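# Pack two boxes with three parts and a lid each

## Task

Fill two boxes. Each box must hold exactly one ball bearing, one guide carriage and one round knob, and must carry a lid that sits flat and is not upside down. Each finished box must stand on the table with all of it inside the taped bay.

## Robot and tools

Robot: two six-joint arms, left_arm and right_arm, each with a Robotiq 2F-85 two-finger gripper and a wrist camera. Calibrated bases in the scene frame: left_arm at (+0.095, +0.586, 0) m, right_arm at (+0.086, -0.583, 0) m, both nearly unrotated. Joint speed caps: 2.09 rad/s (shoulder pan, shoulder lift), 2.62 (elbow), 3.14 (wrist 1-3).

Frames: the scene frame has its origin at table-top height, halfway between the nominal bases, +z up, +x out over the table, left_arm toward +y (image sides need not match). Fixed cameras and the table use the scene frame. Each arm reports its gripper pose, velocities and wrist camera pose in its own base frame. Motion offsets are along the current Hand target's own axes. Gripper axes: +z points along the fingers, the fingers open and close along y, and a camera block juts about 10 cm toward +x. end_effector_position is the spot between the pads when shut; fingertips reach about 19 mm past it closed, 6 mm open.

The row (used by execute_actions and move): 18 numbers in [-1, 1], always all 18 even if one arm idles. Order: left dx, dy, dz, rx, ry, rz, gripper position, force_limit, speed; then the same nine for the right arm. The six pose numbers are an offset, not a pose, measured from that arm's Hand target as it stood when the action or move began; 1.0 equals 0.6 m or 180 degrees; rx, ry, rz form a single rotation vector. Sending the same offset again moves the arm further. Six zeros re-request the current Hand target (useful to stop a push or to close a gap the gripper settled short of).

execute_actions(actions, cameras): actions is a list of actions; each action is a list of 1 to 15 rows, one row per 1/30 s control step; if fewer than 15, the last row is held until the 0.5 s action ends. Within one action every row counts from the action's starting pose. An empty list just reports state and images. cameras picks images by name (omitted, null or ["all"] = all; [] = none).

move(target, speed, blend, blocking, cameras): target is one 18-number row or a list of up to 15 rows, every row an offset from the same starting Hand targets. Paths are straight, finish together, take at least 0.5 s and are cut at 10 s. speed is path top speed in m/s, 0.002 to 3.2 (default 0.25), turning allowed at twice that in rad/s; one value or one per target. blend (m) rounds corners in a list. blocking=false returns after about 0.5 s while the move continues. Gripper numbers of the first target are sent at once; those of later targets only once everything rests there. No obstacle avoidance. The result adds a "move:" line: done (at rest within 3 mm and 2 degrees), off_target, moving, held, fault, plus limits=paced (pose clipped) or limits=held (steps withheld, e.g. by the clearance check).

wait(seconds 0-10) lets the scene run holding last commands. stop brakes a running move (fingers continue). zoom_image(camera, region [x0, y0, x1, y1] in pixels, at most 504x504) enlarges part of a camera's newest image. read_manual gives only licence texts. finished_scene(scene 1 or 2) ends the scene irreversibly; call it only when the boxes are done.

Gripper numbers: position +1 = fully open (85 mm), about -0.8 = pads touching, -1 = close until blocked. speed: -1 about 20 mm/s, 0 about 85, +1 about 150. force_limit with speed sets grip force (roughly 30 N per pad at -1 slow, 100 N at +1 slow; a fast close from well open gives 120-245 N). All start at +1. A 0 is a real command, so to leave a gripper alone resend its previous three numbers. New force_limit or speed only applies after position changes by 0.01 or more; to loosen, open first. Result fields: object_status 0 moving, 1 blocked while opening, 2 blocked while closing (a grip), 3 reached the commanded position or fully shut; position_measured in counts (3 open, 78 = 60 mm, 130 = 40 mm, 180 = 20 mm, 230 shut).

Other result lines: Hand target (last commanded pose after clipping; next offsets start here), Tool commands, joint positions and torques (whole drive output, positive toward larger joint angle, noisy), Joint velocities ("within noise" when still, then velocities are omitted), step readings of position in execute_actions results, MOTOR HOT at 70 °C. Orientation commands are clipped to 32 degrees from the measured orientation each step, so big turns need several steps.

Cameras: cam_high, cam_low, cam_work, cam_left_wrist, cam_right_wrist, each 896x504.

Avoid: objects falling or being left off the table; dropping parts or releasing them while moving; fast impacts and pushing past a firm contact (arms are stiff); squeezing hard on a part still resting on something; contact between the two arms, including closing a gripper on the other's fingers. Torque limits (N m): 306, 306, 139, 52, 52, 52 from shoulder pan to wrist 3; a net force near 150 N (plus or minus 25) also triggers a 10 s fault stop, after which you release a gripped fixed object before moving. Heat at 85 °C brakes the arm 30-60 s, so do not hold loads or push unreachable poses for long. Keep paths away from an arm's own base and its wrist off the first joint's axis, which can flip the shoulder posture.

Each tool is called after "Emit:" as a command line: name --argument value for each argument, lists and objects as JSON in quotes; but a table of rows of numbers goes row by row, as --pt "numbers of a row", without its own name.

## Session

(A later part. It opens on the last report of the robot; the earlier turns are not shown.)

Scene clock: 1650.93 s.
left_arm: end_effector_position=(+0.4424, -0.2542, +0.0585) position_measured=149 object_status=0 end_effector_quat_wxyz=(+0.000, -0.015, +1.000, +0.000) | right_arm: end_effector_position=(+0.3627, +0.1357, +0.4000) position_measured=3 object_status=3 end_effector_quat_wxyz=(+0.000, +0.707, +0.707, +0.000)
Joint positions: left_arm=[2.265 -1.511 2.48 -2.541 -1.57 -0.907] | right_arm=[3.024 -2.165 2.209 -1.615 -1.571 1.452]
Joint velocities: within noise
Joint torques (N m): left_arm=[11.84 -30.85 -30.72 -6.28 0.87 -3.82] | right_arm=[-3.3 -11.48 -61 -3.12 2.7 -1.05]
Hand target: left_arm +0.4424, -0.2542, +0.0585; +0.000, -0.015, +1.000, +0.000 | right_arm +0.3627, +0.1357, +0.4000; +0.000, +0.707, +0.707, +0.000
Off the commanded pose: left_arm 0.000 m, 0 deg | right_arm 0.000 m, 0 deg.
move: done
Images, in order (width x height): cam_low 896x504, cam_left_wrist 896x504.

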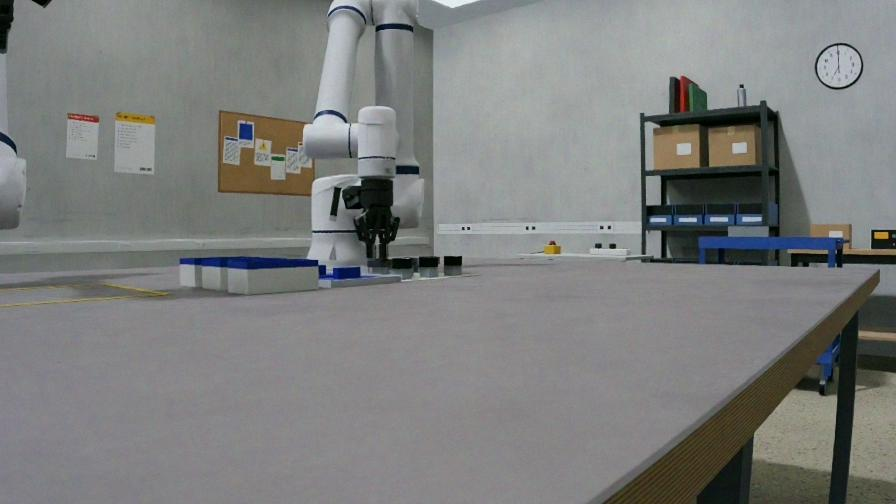

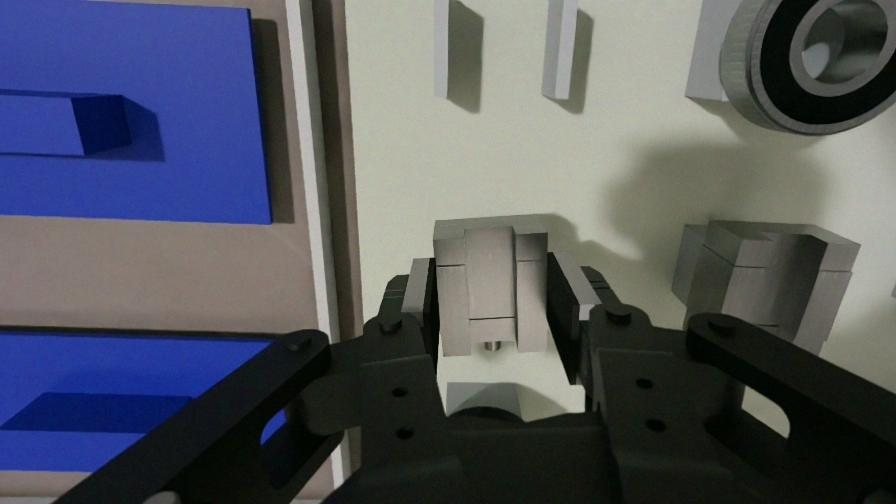

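Emit:
wait --seconds 0.2 --cameras '["cam_low", "cam_left_wrist"]'

Scene clock: 1764.67 s.
left_arm: end_effector_position=(+0.4424, -0.2542, +0.0585) position_measured=149 object_status=2 end_effector_quat_wxyz=(+0.000, -0.015, +1.000, +0.000) | right_arm: end_effector_position=(+0.3627, +0.1357, +0.4000) position_measured=3 object_status=3 end_effector_quat_wxyz=(+0.000, +0.707, +0.707, +0.000)
Joint positions: left_arm=[2.265 -1.511 2.48 -2.541 -1.57 -0.907] | right_arm=[3.024 -2.165 2.209 -1.615 -1.571 1.452]
Joint velocities: within noise
Joint torques (N m): left_arm=[8.41 -30.94 -36.38 -3.62 0.46 -3.39] | right_arm=[-7.65 -12.52 -58.26 -3.58 2.94 -1.08]
Hand target: left_arm +0.4424, -0.2542, +0.0585; +0.000, -0.015, +1.000, +0.000 | right_arm +0.3627, +0.1357, +0.4000; +0.000, +0.707, +0.707, +0.000
Tool commands: left_gripper/position=-1.0 left_gripper/force_limit=-0.6 left_gripper/speed=-1.0 right_gripper/position=+1.0 right_gripper/force_limit=+1.0 right_gripper/speed=+1.0
Off the commanded pose: left_arm 0.000 m, 0 deg | right_arm 0.000 m, 0 deg.
wait: 0.20 s; at rest from the start
Images, in order (width x height): cam_low 896x504, cam_left_wrist 896x504.

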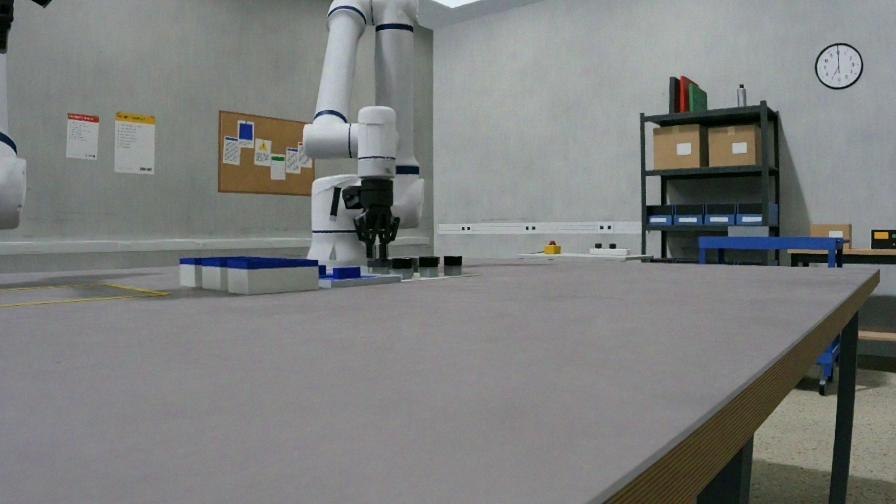

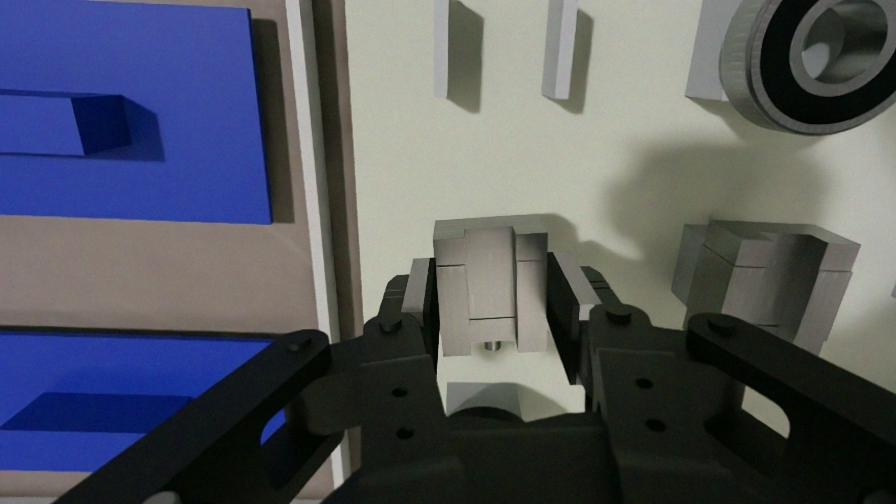

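Emit:
move --target '[0,0,-0.01,0,0,0,-1,-0.6,-1,0,0,0,0,0,0,1,1,1]' --speed 0.05 --cameras '["cam_low", "cam_left_wrist"]'

Emit:
zoom_image --camera "cam_low" --region '[330, 210, 490, 300]'

Scene clock: 1772.80 s.
left_arm: end_effector_position=(+0.4424, -0.2542, +0.0643) position_measured=149 object_status=2 end_effector_quat_wxyz=(+0.000, -0.015, +1.000, +0.000) | right_arm: end_effector_position=(+0.3627, +0.1357, +0.4000) position_measured=3 object_status=3 end_effector_quat_wxyz=(+0.000, +0.707, +0.707, +0.000)
Joint positions: left_arm=[2.265 -1.523 2.476 -2.525 -1.57 -0.907] | right_arm=[3.024 -2.165 2.209 -1.615 -1.571 1.452]
Joint velocities: within noise
Joint torques (N m): left_arm=[2.61 -77.87 -42.28 -0.77 -0.02 -3.38] | right_arm=[-5.61 -12.48 -57.94 -3.1 3.13 -0.68]
Hand target: left_arm +0.4424, -0.2542, +0.0645; +0.000, -0.015, +1.000, +0.000 | right_arm +0.3627, +0.1357, +0.4000; +0.000, +0.707, +0.707, +0.000
Off the commanded pose: left_arm 0.000 m, 0 deg | right_arm 0.000 m, 0 deg.
move: done
Images, in order (width x height): cam_low 896x504, cam_left_wrist 896x504.

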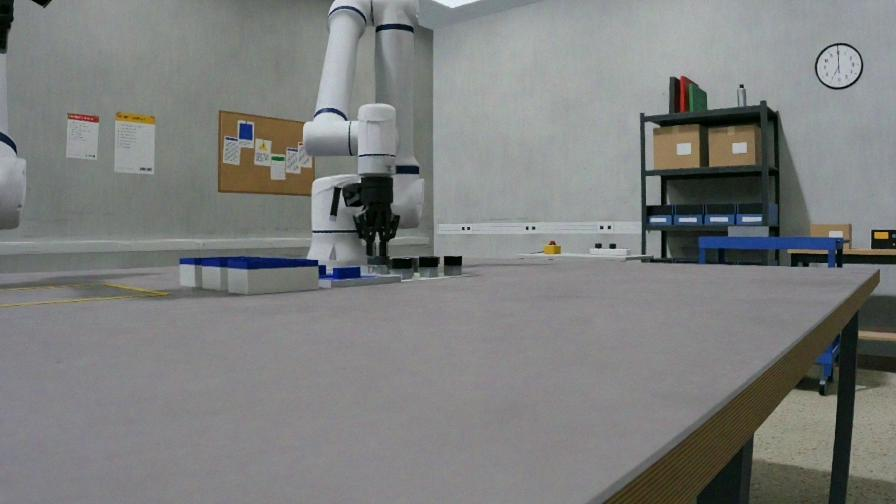

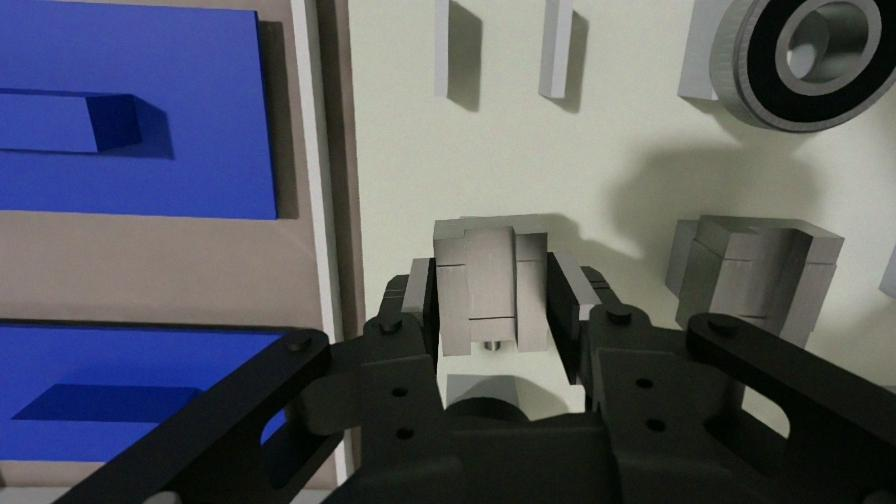

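Scaled by 3.150 from the camera's 896x504 image, which has a finer 1280x720 frame.

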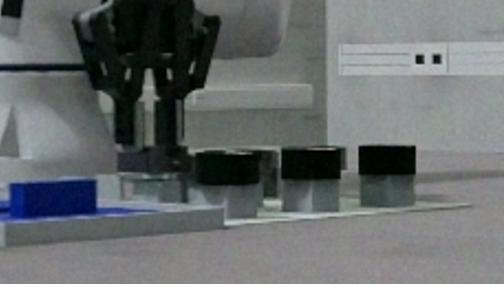

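Emit:
move --pt "0 0 -0.13 0 0 0 -1 -0.6 -1 0 0 0 0 0 0 1 1 1" --pt "0.1985 -0.5115 -0.13 0 0 0.019 -1 -0.6 -1 0 0 0 0 0 0 1 1 1" --speed '[0.12,0.22]' --blend '[0.03,0]' --cameras '["cam_work", "cam_left_wrist"]'

Scene clock: 1806.97 s.
left_arm: end_effector_position=(+0.3325, -0.5641, +0.1426) position_measured=149 object_status=2 end_effector_quat_wxyz=(+0.000, +0.015, +1.000, +0.000) | right_arm: end_effector_position=(+0.3627, +0.1357, +0.4000) position_measured=3 object_status=3 end_effector_quat_wxyz=(+0.000, +0.707, +0.707, +0.000)
Joint positions: left_arm=[1.829 -1.428 2.16 -2.304 -1.57 -1.283] | right_arm=[3.024 -2.165 2.209 -1.615 -1.571 1.452]
Joint velocities: within noise
Joint torques (N m): left_arm=[-24.5 -52.31 -50.83 -1.06 1.99 -3.8] | right_arm=[-0.78 -10.08 -55.55 -3.42 2.84 -1.17]
Hand target: left_arm +0.3324, -0.5644, +0.1426; +0.000, +0.015, +1.000, +0.000 | right_arm +0.3627, +0.1357, +0.4000; +0.000, +0.707, +0.707, +0.000
Off the commanded pose: left_arm 0.000 m, 0 deg | right_arm 0.000 m, 0 deg.
move: done
Images, in order (width x height): cam_work 896x504, cam_left_wrist 896x504.

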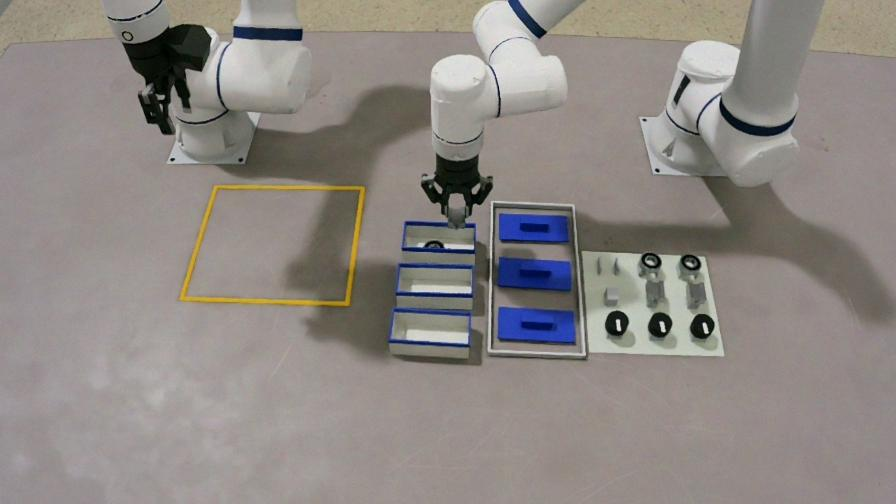

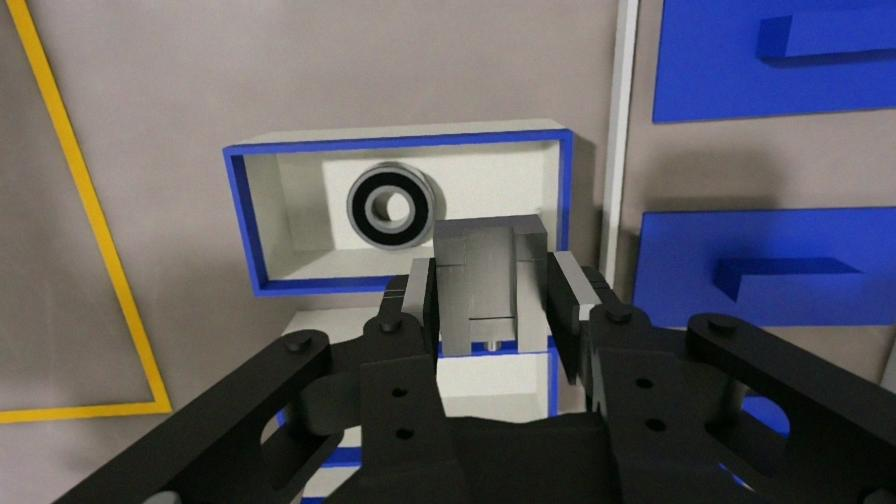

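Emit:
move --pt "-0.005 -0.0032 0.11 0 0 0 -1 -0.6 -1 0 0 0 0 0 0 1 1 1" --pt "-0.005 -0.0032 0.1752 0 0 0 -1 -0.6 -1 0 0 0 0 0 0 1 1 1" --speed '[0.12,0.03]' --blend '[0.005,0]' --cameras '["cam_left_wrist"]'

Scene clock: 1852.17 s.
left_arm: end_effector_position=(+0.3355, -0.5665, +0.0376) position_measured=149 object_status=2 end_effector_quat_wxyz=(+0.000, +0.015, +1.000, +0.000) | right_arm: end_effector_position=(+0.3627, +0.1357, +0.4000) position_measured=3 object_status=3 end_effector_quat_wxyz=(+0.000, +0.707, +0.707, +0.000)
Joint positions: left_arm=[1.832 -1.267 2.218 -2.522 -1.57 -1.28] | right_arm=[3.024 -2.165 2.209 -1.615 -1.571 1.452]
Joint velocities: within noise
Joint torques (N m): left_arm=[17.45 -59.44 -27.47 -7.93 -0.28 5.25] | right_arm=[-2.7 -11.04 -54.48 -3.3 2.96 -0.55]
Hand target: left_arm +0.3354, -0.5665, +0.0375; +0.000, +0.015, +1.000, +0.000 | right_arm +0.3627, +0.1357, +0.4000; +0.000, +0.707, +0.707, +0.000
Off the commanded pose: left_arm 0.000 m, 0 deg | right_arm 0.000 m, 0 deg.
move: done
Images, in order (width x height): cam_left_wrist 896x504.

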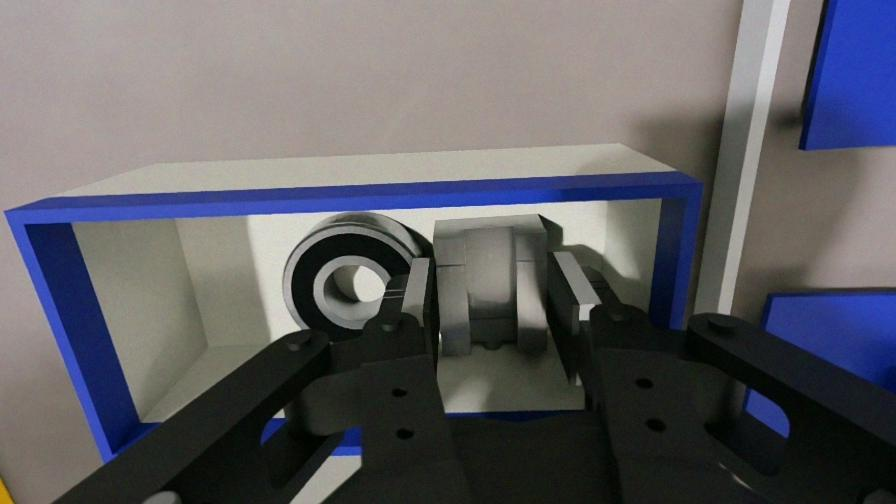

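Emit:
move --pt "0 0 0.0009 0 0 0 -1 -0.6 -1 0 0 0 0 0 0 1 1 1" --pt "0 0 0.0009 0 0 0 -0.02 -0.6 -1 0 0 0 0 0 0 1 1 1" --speed '[0.02,0.02]' --cameras '["cam_left_wrist"]'

Scene clock: 1871.17 s.
left_arm: end_effector_position=(+0.3354, -0.5665, +0.0369) position_measured=131 object_status=0 end_effector_quat_wxyz=(+0.000, +0.015, +1.000, +0.000) | right_arm: end_effector_position=(+0.3627, +0.1357, +0.4000) position_measured=3 object_status=3 end_effector_quat_wxyz=(+0.000, +0.707, +0.707, +0.000)
Joint positions: left_arm=[1.832 -1.266 2.218 -2.524 -1.57 -1.28] | right_arm=[3.024 -2.165 2.209 -1.615 -1.571 1.452]
Joint velocities: within noise
Joint torques (N m): left_arm=[12.11 -66.28 -31.36 -7.06 -1.45 4.62] | right_arm=[-1.85 -10.93 -54.17 -3.63 3.15 -0.97]
Hand target: left_arm +0.3354, -0.5665, +0.0369; +0.000, +0.015, +1.000, +0.000 | right_arm +0.3627, +0.1357, +0.4000; +0.000, +0.707, +0.707, +0.000
Off the commanded pose: left_arm 0.000 m, 0 deg | right_arm 0.000 m, 0 deg.
move: done
Images, in order (width x height): cam_left_wrist 896x504.

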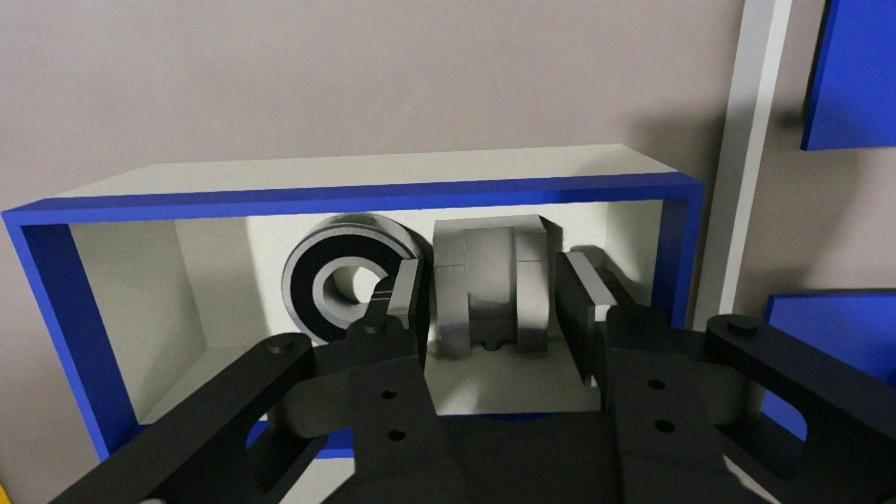

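Emit:
move --pt "0 0 -0.05 0 0 0 -0.02 -0.6 -1 0 0 0 0 0 0 1 1 1" --pt "0 0 -0.17 0 0 0 -0.02 -0.6 -1 0 0 0 0 0 0 1 1 1" --pt "-0.2863 0.5262 -0.155 0 0 0 0.363 -0.6 -1 0 0 0 0 0 0 1 1 1" --speed '[0.05,0.15,0.25]' --blend '[0.0,0.03,0]' --cameras '["cam_work", "cam_left_wrist"]'

Scene clock: 1921.33 s.
left_arm: end_effector_position=(+0.5165, -0.2560, +0.1299) position_measured=83 object_status=0 end_effector_quat_wxyz=(+0.000, +0.015, +1.000, +0.000) | right_arm: end_effector_position=(+0.3627, +0.1357, +0.4000) position_measured=3 object_status=3 end_effector_quat_wxyz=(+0.000, +0.707, +0.707, +0.000)
Joint positions: left_arm=[2.368 -1.534 2.31 -2.348 -1.571 -0.743] | right_arm=[3.024 -2.165 2.209 -1.615 -1.571 1.452]
Joint velocities: within noise
Joint torques (N m): left_arm=[12.3 -35.89 -45.47 -6.46 -2.77 4.91] | right_arm=[-0.03 -10.83 -54.87 -3.39 3.1 -0.69]
Hand target: left_arm +0.5165, -0.2560, +0.1299; +0.000, +0.015, +1.000, +0.000 | right_arm +0.3627, +0.1357, +0.4000; +0.000, +0.707, +0.707, +0.000
Off the commanded pose: left_arm 0.000 m, 0 deg | right_arm 0.000 m, 0 deg.
move: done
Images, in order (width x height): cam_work 896x504, cam_left_wrist 896x504.

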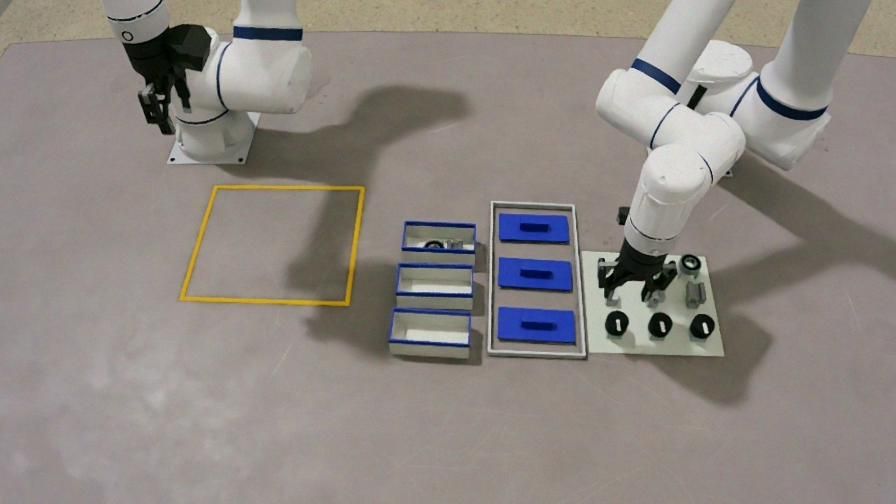

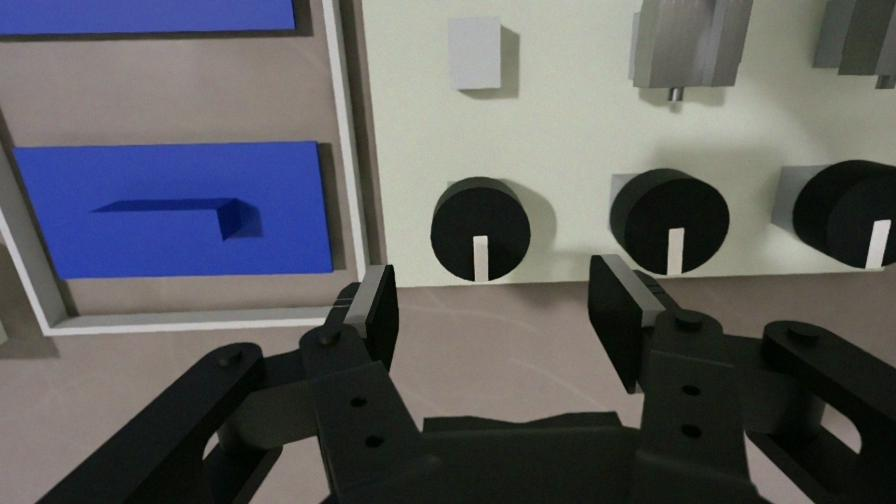

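Emit:
zoom_image --camera "cam_left_wrist" --region '[400, 140, 600, 310]'

Emit:
zoom_image --camera "cam_low" --region '[330, 210, 490, 300]'

Scaled by 2.520 from the camera's 896x504 image, which has a finer 1280x720 frame.

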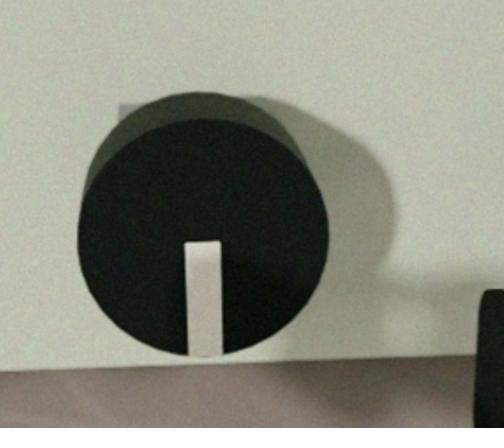

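This scene's latest camera images include none from cam_low. They are from: cam_work, cam_left_wrist. cam_low's image comes with the result of a call that names it in "cameras".

Emit:
move --pt "-0.0105 -0.0013 0.06 0 0 0 0.363 -0.6 -1 0 0 0 0 0 0 1 1 1" --pt "-0.0105 -0.0013 0.1277 0 0 0 0.363 -0.6 -1 0 0 0 0 0 0 1 1 1" --speed '[0.12,0.06]' --blend '[0.005,0]' --cameras '["cam_low", "cam_left_wrist"]'

Emit:
zoom_image --camera "cam_low" --region '[340, 210, 500, 300]'

Scene clock: 1951.17 s.
left_arm: end_effector_position=(+0.5229, -0.2570, +0.0535) position_measured=83 object_status=3 end_effector_quat_wxyz=(+0.000, +0.015, +1.000, +0.000) | right_arm: end_effector_position=(+0.3627, +0.1357, +0.4000) position_measured=3 object_status=3 end_effector_quat_wxyz=(+0.000, +0.707, +0.707, +0.000)
Joint positions: left_arm=[2.375 -1.393 2.352 -2.531 -1.571 -0.737] | right_arm=[3.024 -2.165 2.209 -1.615 -1.571 1.452]
Joint velocities: within noise
Joint torques (N m): left_arm=[16.11 -43.82 -25.76 -7.67 -0.13 4.74] | right_arm=[0.13 -10.52 -55.3 -3.18 3.06 -0.42]
Hand target: left_arm +0.5229, -0.2570, +0.0533; +0.000, +0.015, +1.000, +0.000 | right_arm +0.3627, +0.1357, +0.4000; +0.000, +0.707, +0.707, +0.000
Off the commanded pose: left_arm 0.000 m, 0 deg | right_arm 0.000 m, 0 deg.
move: done
Images, in order (width x height): cam_low 896x504, cam_left_wrist 896x504.

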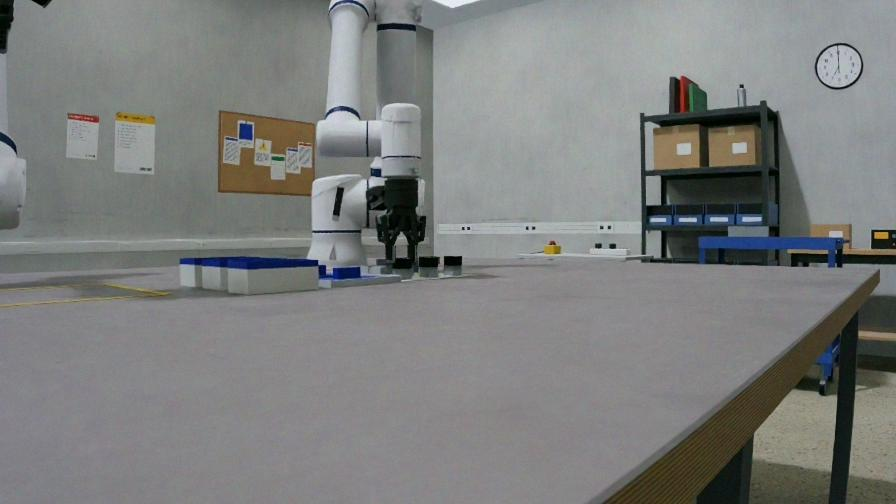

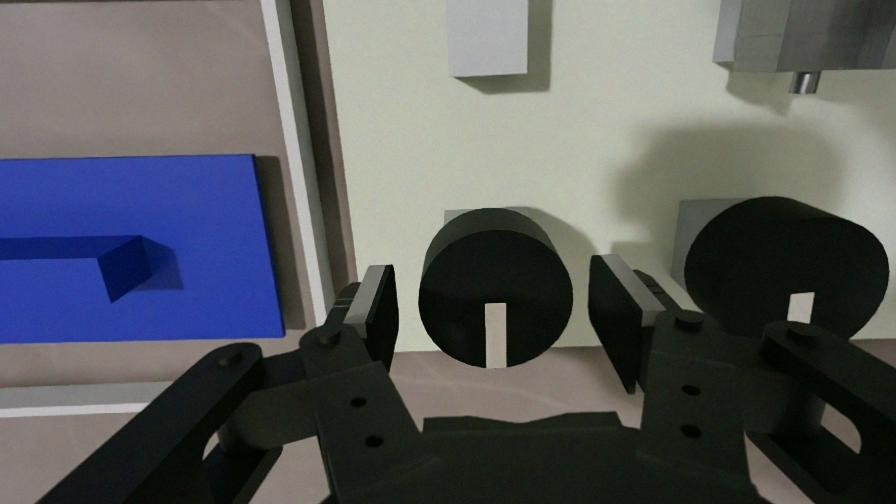

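Scaled by 3.150 from the camera's 896x504 image, which has a finer 1280x720 frame.

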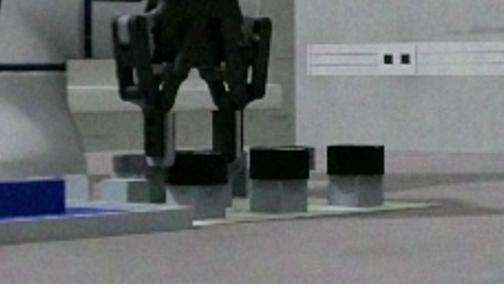

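Emit:
move --target '[0,0,0,0,0,0,-1,-0.6,-1,0,0,0,0,0,0,1,1,1]' --speed 0.05 --cameras '["cam_left_wrist"]'

Scene clock: 1964.73 s.
left_arm: end_effector_position=(+0.5229, -0.2570, +0.0533) position_measured=123 object_status=0 end_effector_quat_wxyz=(+0.000, +0.015, +1.000, +0.000) | right_arm: end_effector_position=(+0.3627, +0.1357, +0.4000) position_measured=3 object_status=3 end_effector_quat_wxyz=(+0.000, +0.707, +0.707, +0.000)
Joint positions: left_arm=[2.375 -1.393 2.352 -2.531 -1.571 -0.737] | right_arm=[3.024 -2.165 2.209 -1.615 -1.571 1.452]
Joint velocities: within noise
Joint torques (N m): left_arm=[13.63 -43.38 -36.27 -6.32 -3.17 4.66] | right_arm=[-0.82 -7.91 -55.31 -3.47 2.48 -0.07]
Hand target: left_arm +0.5229, -0.2570, +0.0533; +0.000, +0.015, +1.000, +0.000 | right_arm +0.3627, +0.1357, +0.4000; +0.000, +0.707, +0.707, +0.000
Off the commanded pose: left_arm 0.000 m, 0 deg | right_arm 0.000 m, 0 deg.
move: done
Images, in order (width x height): cam_left_wrist 896x504.

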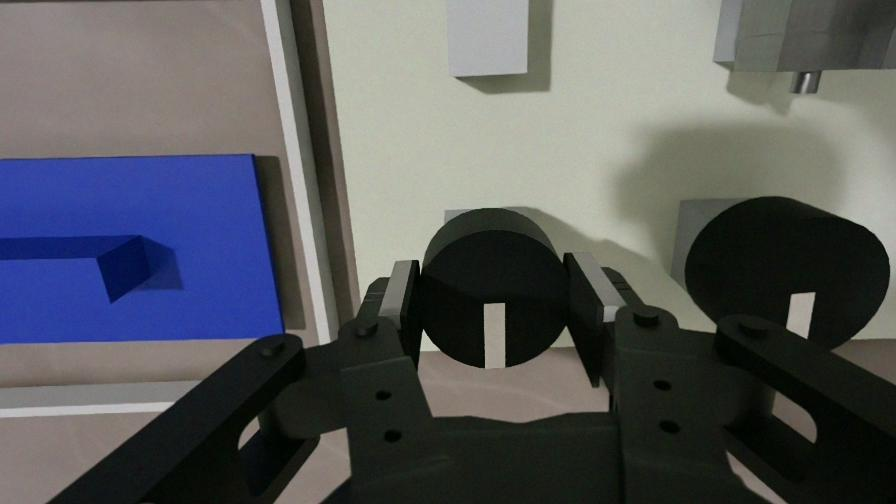

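Emit:
move --target '[0,0,-0.015,0,0,0,-1,-0.6,-1,0,0,0,0,0,0,1,1,1]' --speed 0.05 --cameras '["cam_low", "cam_left_wrist"]'

Emit:
zoom_image --camera "cam_low" --region '[340, 210, 500, 300]'

Scene clock: 1975.10 s.
left_arm: end_effector_position=(+0.5229, -0.2570, +0.0621) position_measured=123 object_status=2 end_effector_quat_wxyz=(+0.000, +0.015, +1.000, +0.000) | right_arm: end_effector_position=(+0.3627, +0.1357, +0.4000) position_measured=3 object_status=3 end_effector_quat_wxyz=(+0.000, +0.707, +0.707, +0.000)
Joint positions: left_arm=[2.375 -1.409 2.347 -2.51 -1.571 -0.737] | right_arm=[3.024 -2.165 2.209 -1.615 -1.571 1.452]
Joint velocities: within noise
Joint torques (N m): left_arm=[8.25 -91.55 -41.79 -1.18 -2.96 4.65] | right_arm=[-1.83 -9.12 -55.58 -3.09 3.24 -0.24]
Hand target: left_arm +0.5229, -0.2570, +0.0623; +0.000, +0.015, +1.000, +0.000 | right_arm +0.3627, +0.1357, +0.4000; +0.000, +0.707, +0.707, +0.000
Off the commanded pose: left_arm 0.000 m, 0 deg | right_arm 0.000 m, 0 deg.
move: done
Images, in order (width x height): cam_low 896x504, cam_left_wrist 896x504.

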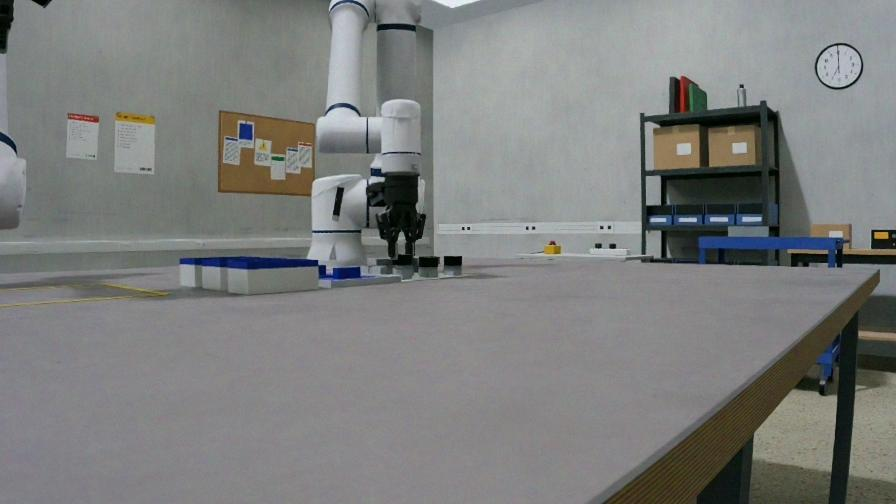

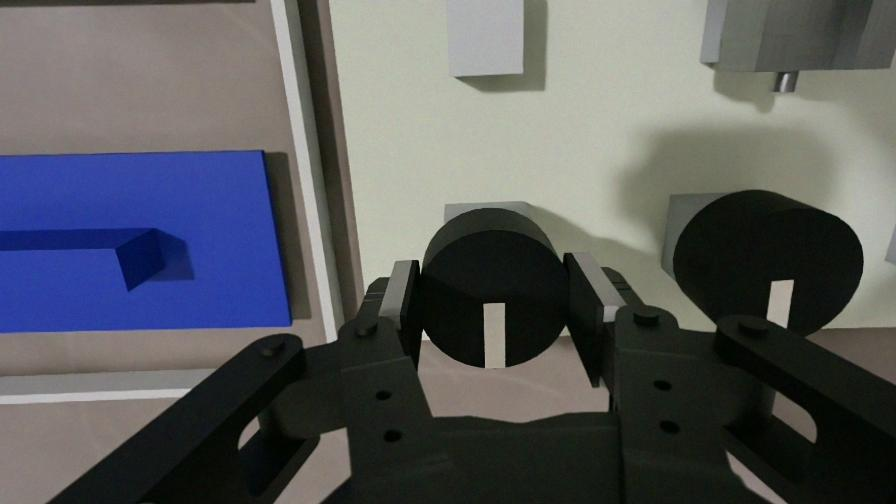

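Scaled by 3.150 from the camera's 896x504 image, which has a finer 1280x720 frame.

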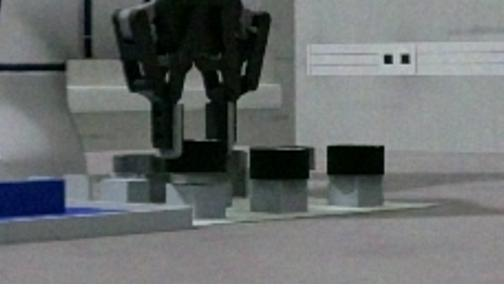

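Emit:
move --pt "0 0 -0.14 0 0 0 -1 -0.6 -1 0 0 0 0 0 0 1 1 1" --pt "0.3011 -0.6187 -0.10 0 0 0 -1 -0.6 -1 0 0 0 0 0 0 1 1 1" --speed '[0.12,0.22]' --blend '[0.03,0]' --cameras '["cam_left_wrist"]'

Scene clock: 1987.63 s.
left_arm: end_effector_position=(+0.3313, -0.6223, +0.1224) position_measured=123 object_status=2 end_effector_quat_wxyz=(+0.000, +0.015, +1.000, +0.000) | right_arm: end_effector_position=(+0.3627, +0.1357, +0.4000) position_measured=3 object_status=3 end_effector_quat_wxyz=(+0.000, +0.707, +0.707, +0.000)
Joint positions: left_arm=[1.805 -1.329 2.082 -2.324 -1.57 -1.306] | right_arm=[3.024 -2.165 2.209 -1.615 -1.571 1.452]
Joint velocities: within noise
Joint torques (N m): left_arm=[-21.76 -63.29 -49.4 -1.03 1.92 -3.68] | right_arm=[-2.78 -9.48 -55.41 -3.28 2.87 -0.01]
Hand target: left_arm +0.3311, -0.6226, +0.1223; +0.000, +0.015, +1.000, +0.000 | right_arm +0.3627, +0.1357, +0.4000; +0.000, +0.707, +0.707, +0.000
Off the commanded pose: left_arm 0.000 m, 0 deg | right_arm 0.000 m, 0 deg.
move: done
Images, in order (width x height): cam_left_wrist 896x504.

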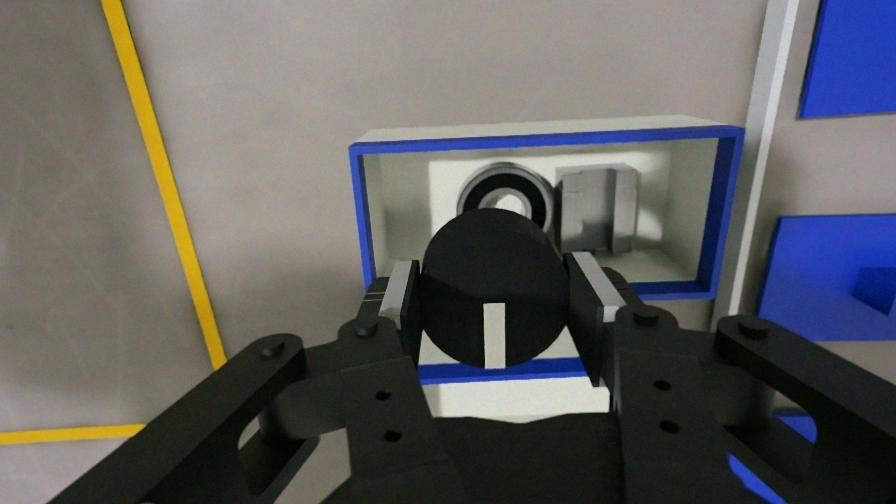

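Emit:
zoom_image --camera "cam_left_wrist" --region '[430, 110, 760, 310]'

Scaled by 1.527 from the camera's 896x504 image, which has a finer 1280x720 frame.

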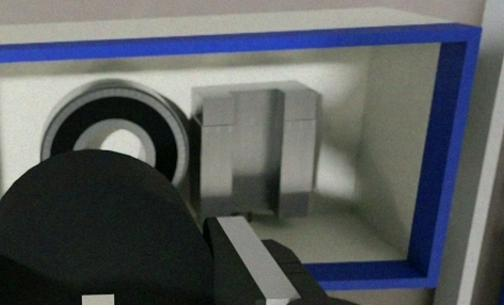

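Emit:
move --pt "0 -0.005 0.08 0 0 0 -1 -0.6 -1 0 0 0 0 0 0 1 1 1" --pt "0 -0.005 0.1275 0 0 0 -1 -0.6 -1 0 0 0 0 0 0 1 1 1" --speed '[0.12,0.03]' --blend '[0.005,0]' --cameras '["cam_left_wrist"]'

Scene clock: 2062.20 s.
left_arm: end_effector_position=(+0.3311, -0.6257, +0.0460) position_measured=123 object_status=2 end_effector_quat_wxyz=(+0.000, +0.015, +1.000, +0.000) | right_arm: end_effector_position=(+0.3627, +0.1357, +0.4000) position_measured=3 object_status=3 end_effector_quat_wxyz=(+0.000, +0.707, +0.707, +0.000)
Joint positions: left_arm=[1.804 -1.22 2.119 -2.47 -1.57 -1.308] | right_arm=[3.024 -2.165 2.209 -1.615 -1.571 1.452]
Joint velocities: within noise
Joint torques (N m): left_arm=[-8.49 -71.48 -29.36 -7.03 1.34 -1.5] | right_arm=[-4.31 -7.48 -56.12 -3.71 2.7 0.1]
Hand target: left_arm +0.3311, -0.6257, +0.0458; +0.000, +0.015, +1.000, +0.000 | right_arm +0.3627, +0.1357, +0.4000; +0.000, +0.707, +0.707, +0.000
Off the commanded pose: left_arm 0.000 m, 0 deg | right_arm 0.000 m, 0 deg.
move: done
Images, in order (width x height): cam_left_wrist 896x504.

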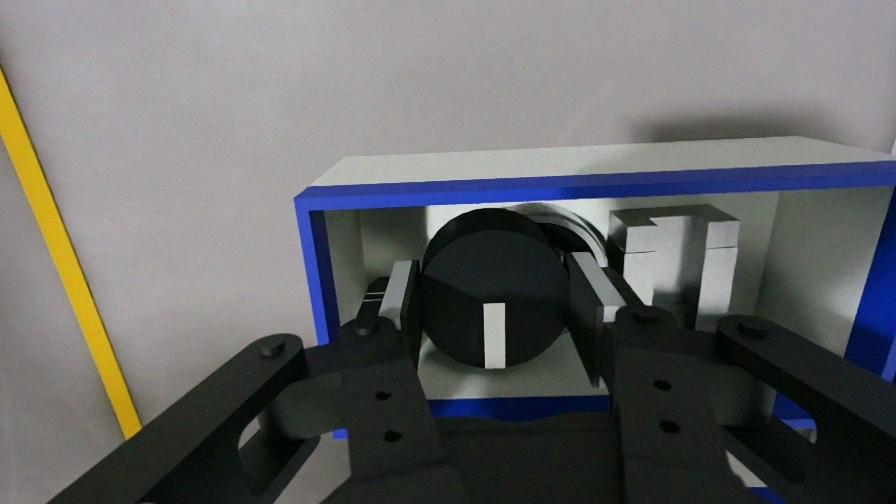

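Emit:
move --pt "0 0 0.0006 0 0 0 -1 -0.6 -1 0 0 0 0 0 0 1 1 1" --pt "0 0 0.0006 0 0 0 0.17 -0.6 -1 0 0 0 0 0 0 1 1 1" --speed '[0.02,0.02]' --cameras '["cam_left_wrist"]'

Scene clock: 2073.80 s.
left_arm: end_effector_position=(+0.3311, -0.6256, +0.0454) position_measured=108 object_status=0 end_effector_quat_wxyz=(+0.000, +0.015, +1.000, +0.000) | right_arm: end_effector_position=(+0.3627, +0.1357, +0.4000) position_measured=3 object_status=3 end_effector_quat_wxyz=(+0.000, +0.707, +0.707, +0.000)
Joint positions: left_arm=[1.804 -1.219 2.119 -2.471 -1.57 -1.308] | right_arm=[3.024 -2.165 2.209 -1.615 -1.571 1.452]
Joint velocities: within noise
Joint torques (N m): left_arm=[4.46 -79.93 -36.88 -6.26 1.85 3.67] | right_arm=[-0.42 -11.23 -56.55 -3.77 2.66 0.32]
Hand target: left_arm +0.3311, -0.6257, +0.0455; +0.000, +0.015, +1.000, +0.000 | right_arm +0.3627, +0.1357, +0.4000; +0.000, +0.707, +0.707, +0.000
Off the commanded pose: left_arm 0.000 m, 0 deg | right_arm 0.000 m, 0 deg.
move: done
Images, in order (width x height): cam_left_wrist 896x504.

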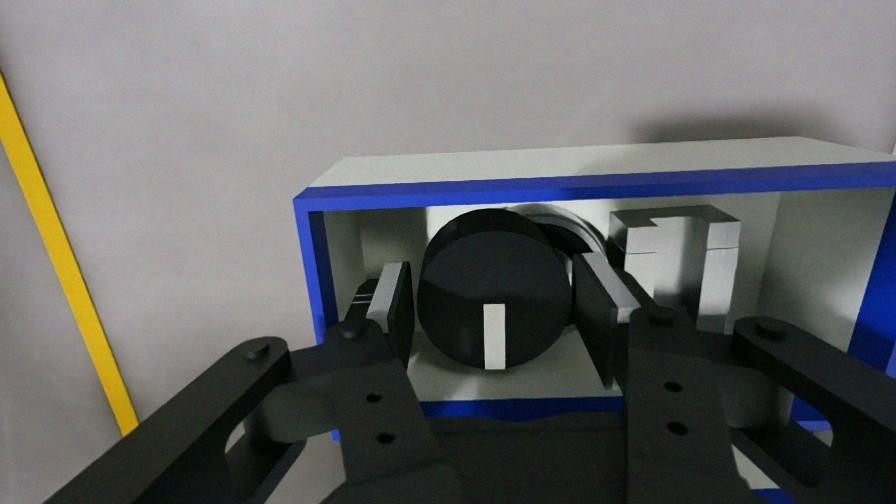

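Emit:
move --pt "0 0 -0.06 0 0 0 0.17 -0.6 -1 0 0 0 0 0 0 1 1 1" --pt "-0.0465 0.3956 -0.2575 0 0 0 0.17 -0.6 -1 0 0 0 0 0 0 1 1 1" --speed '[0.05,0.25]' --blend '[0.0,0]' --cameras '["cam_work", "cam_low", "cam_left_wrist"]'

Emit:
zoom_image --camera "cam_left_wrist" --region '[200, 60, 704, 320]'

Emit:
zoom_image --camera "cam_work" --region '[380, 190, 600, 370]'

Scene clock: 2110.87 s.
left_arm: end_effector_position=(+0.3659, -0.3893, +0.1997) position_measured=108 object_status=3 end_effector_quat_wxyz=(+0.000, +0.015, +1.000, +0.000) | right_arm: end_effector_position=(+0.3627, +0.1357, +0.4000) position_measured=3 object_status=3 end_effector_quat_wxyz=(+0.000, +0.707, +0.707, +0.000)
Joint positions: left_arm=[1.986 -1.708 2.313 -2.177 -1.57 -1.125] | right_arm=[3.024 -2.165 2.209 -1.615 -1.571 1.452]
Joint velocities: within noise
Joint torques (N m): left_arm=[13.47 -71.66 -39.58 -0.92 -3.08 5.3] | right_arm=[-1.04 -11.13 -57.67 -3.54 3.07 0.34]
Hand target: left_arm +0.3659, -0.3892, +0.1999; +0.000, +0.015, +1.000, +0.000 | right_arm +0.3627, +0.1357, +0.4000; +0.000, +0.707, +0.707, +0.000
Off the commanded pose: left_arm 0.000 m, 0 deg | right_arm 0.000 m, 0 deg.
move: done
Images, in order (width x height): cam_low 896x504, cam_work 896x504, cam_left_wrist 896x504.

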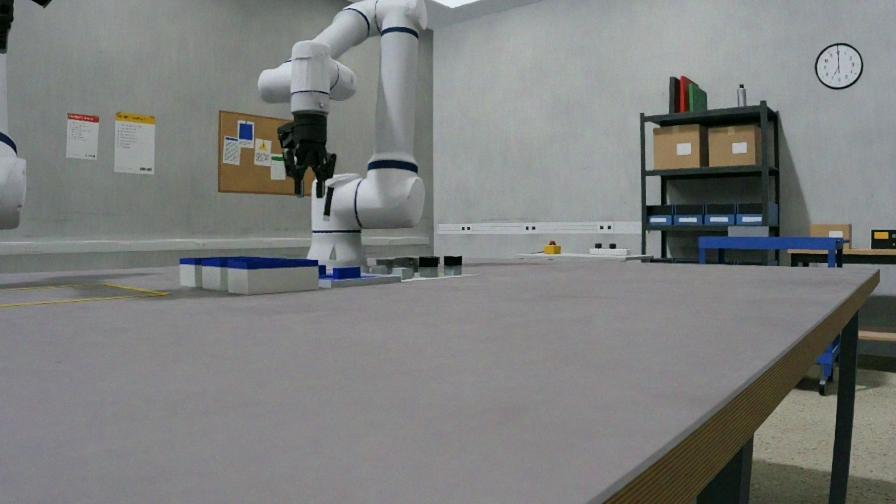

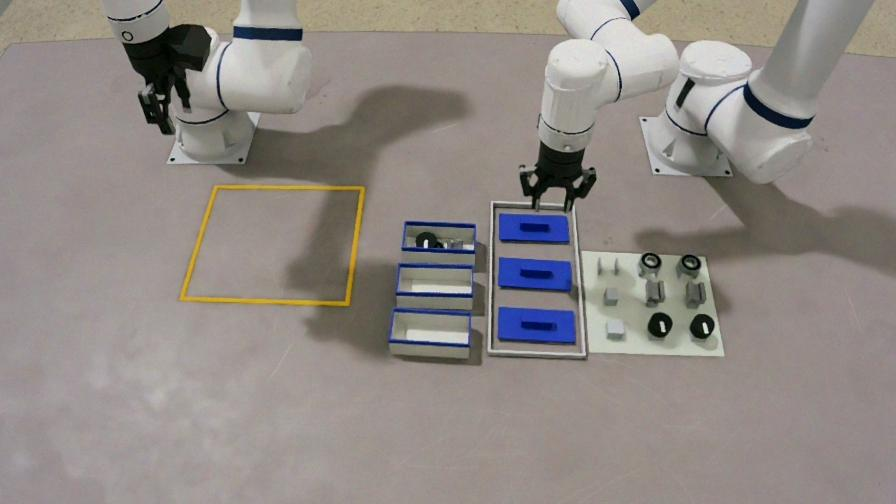

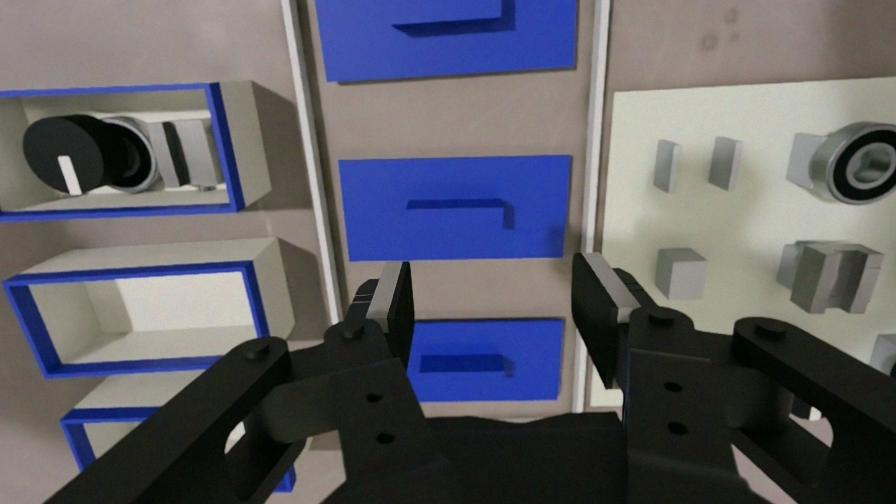

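Scaled by 1.000.

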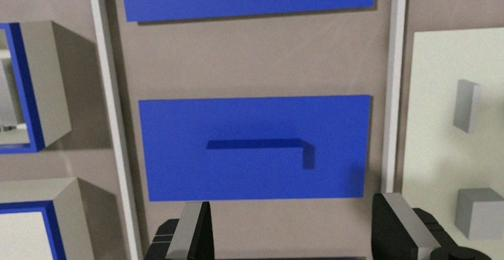

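Scaled by 2.291 from the camera's 896x504 image, which has a finer 1280x720 frame.

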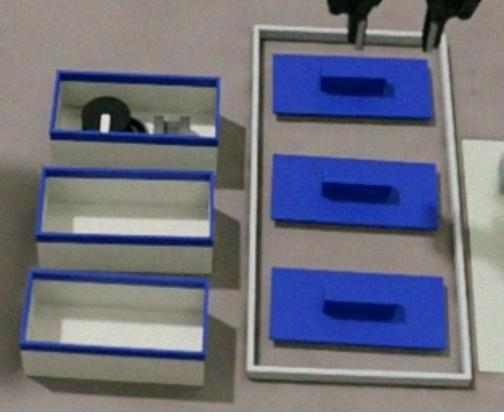

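Emit:
zoom_image --camera "cam_low" --region '[300, 250, 420, 300]'

Emit:
zoom_image --camera "cam_left_wrist" --region '[320, 140, 600, 280]'

Scaled by 4.200 from the camera's 896x504 image, which has a finer 1280x720 frame.

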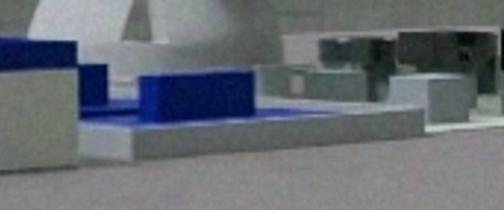

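Scaled by 1.800 from the camera's 896x504 image, which has a finer 1280x720 frame.

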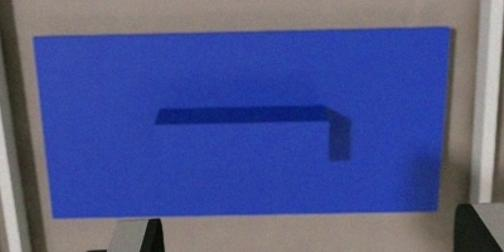

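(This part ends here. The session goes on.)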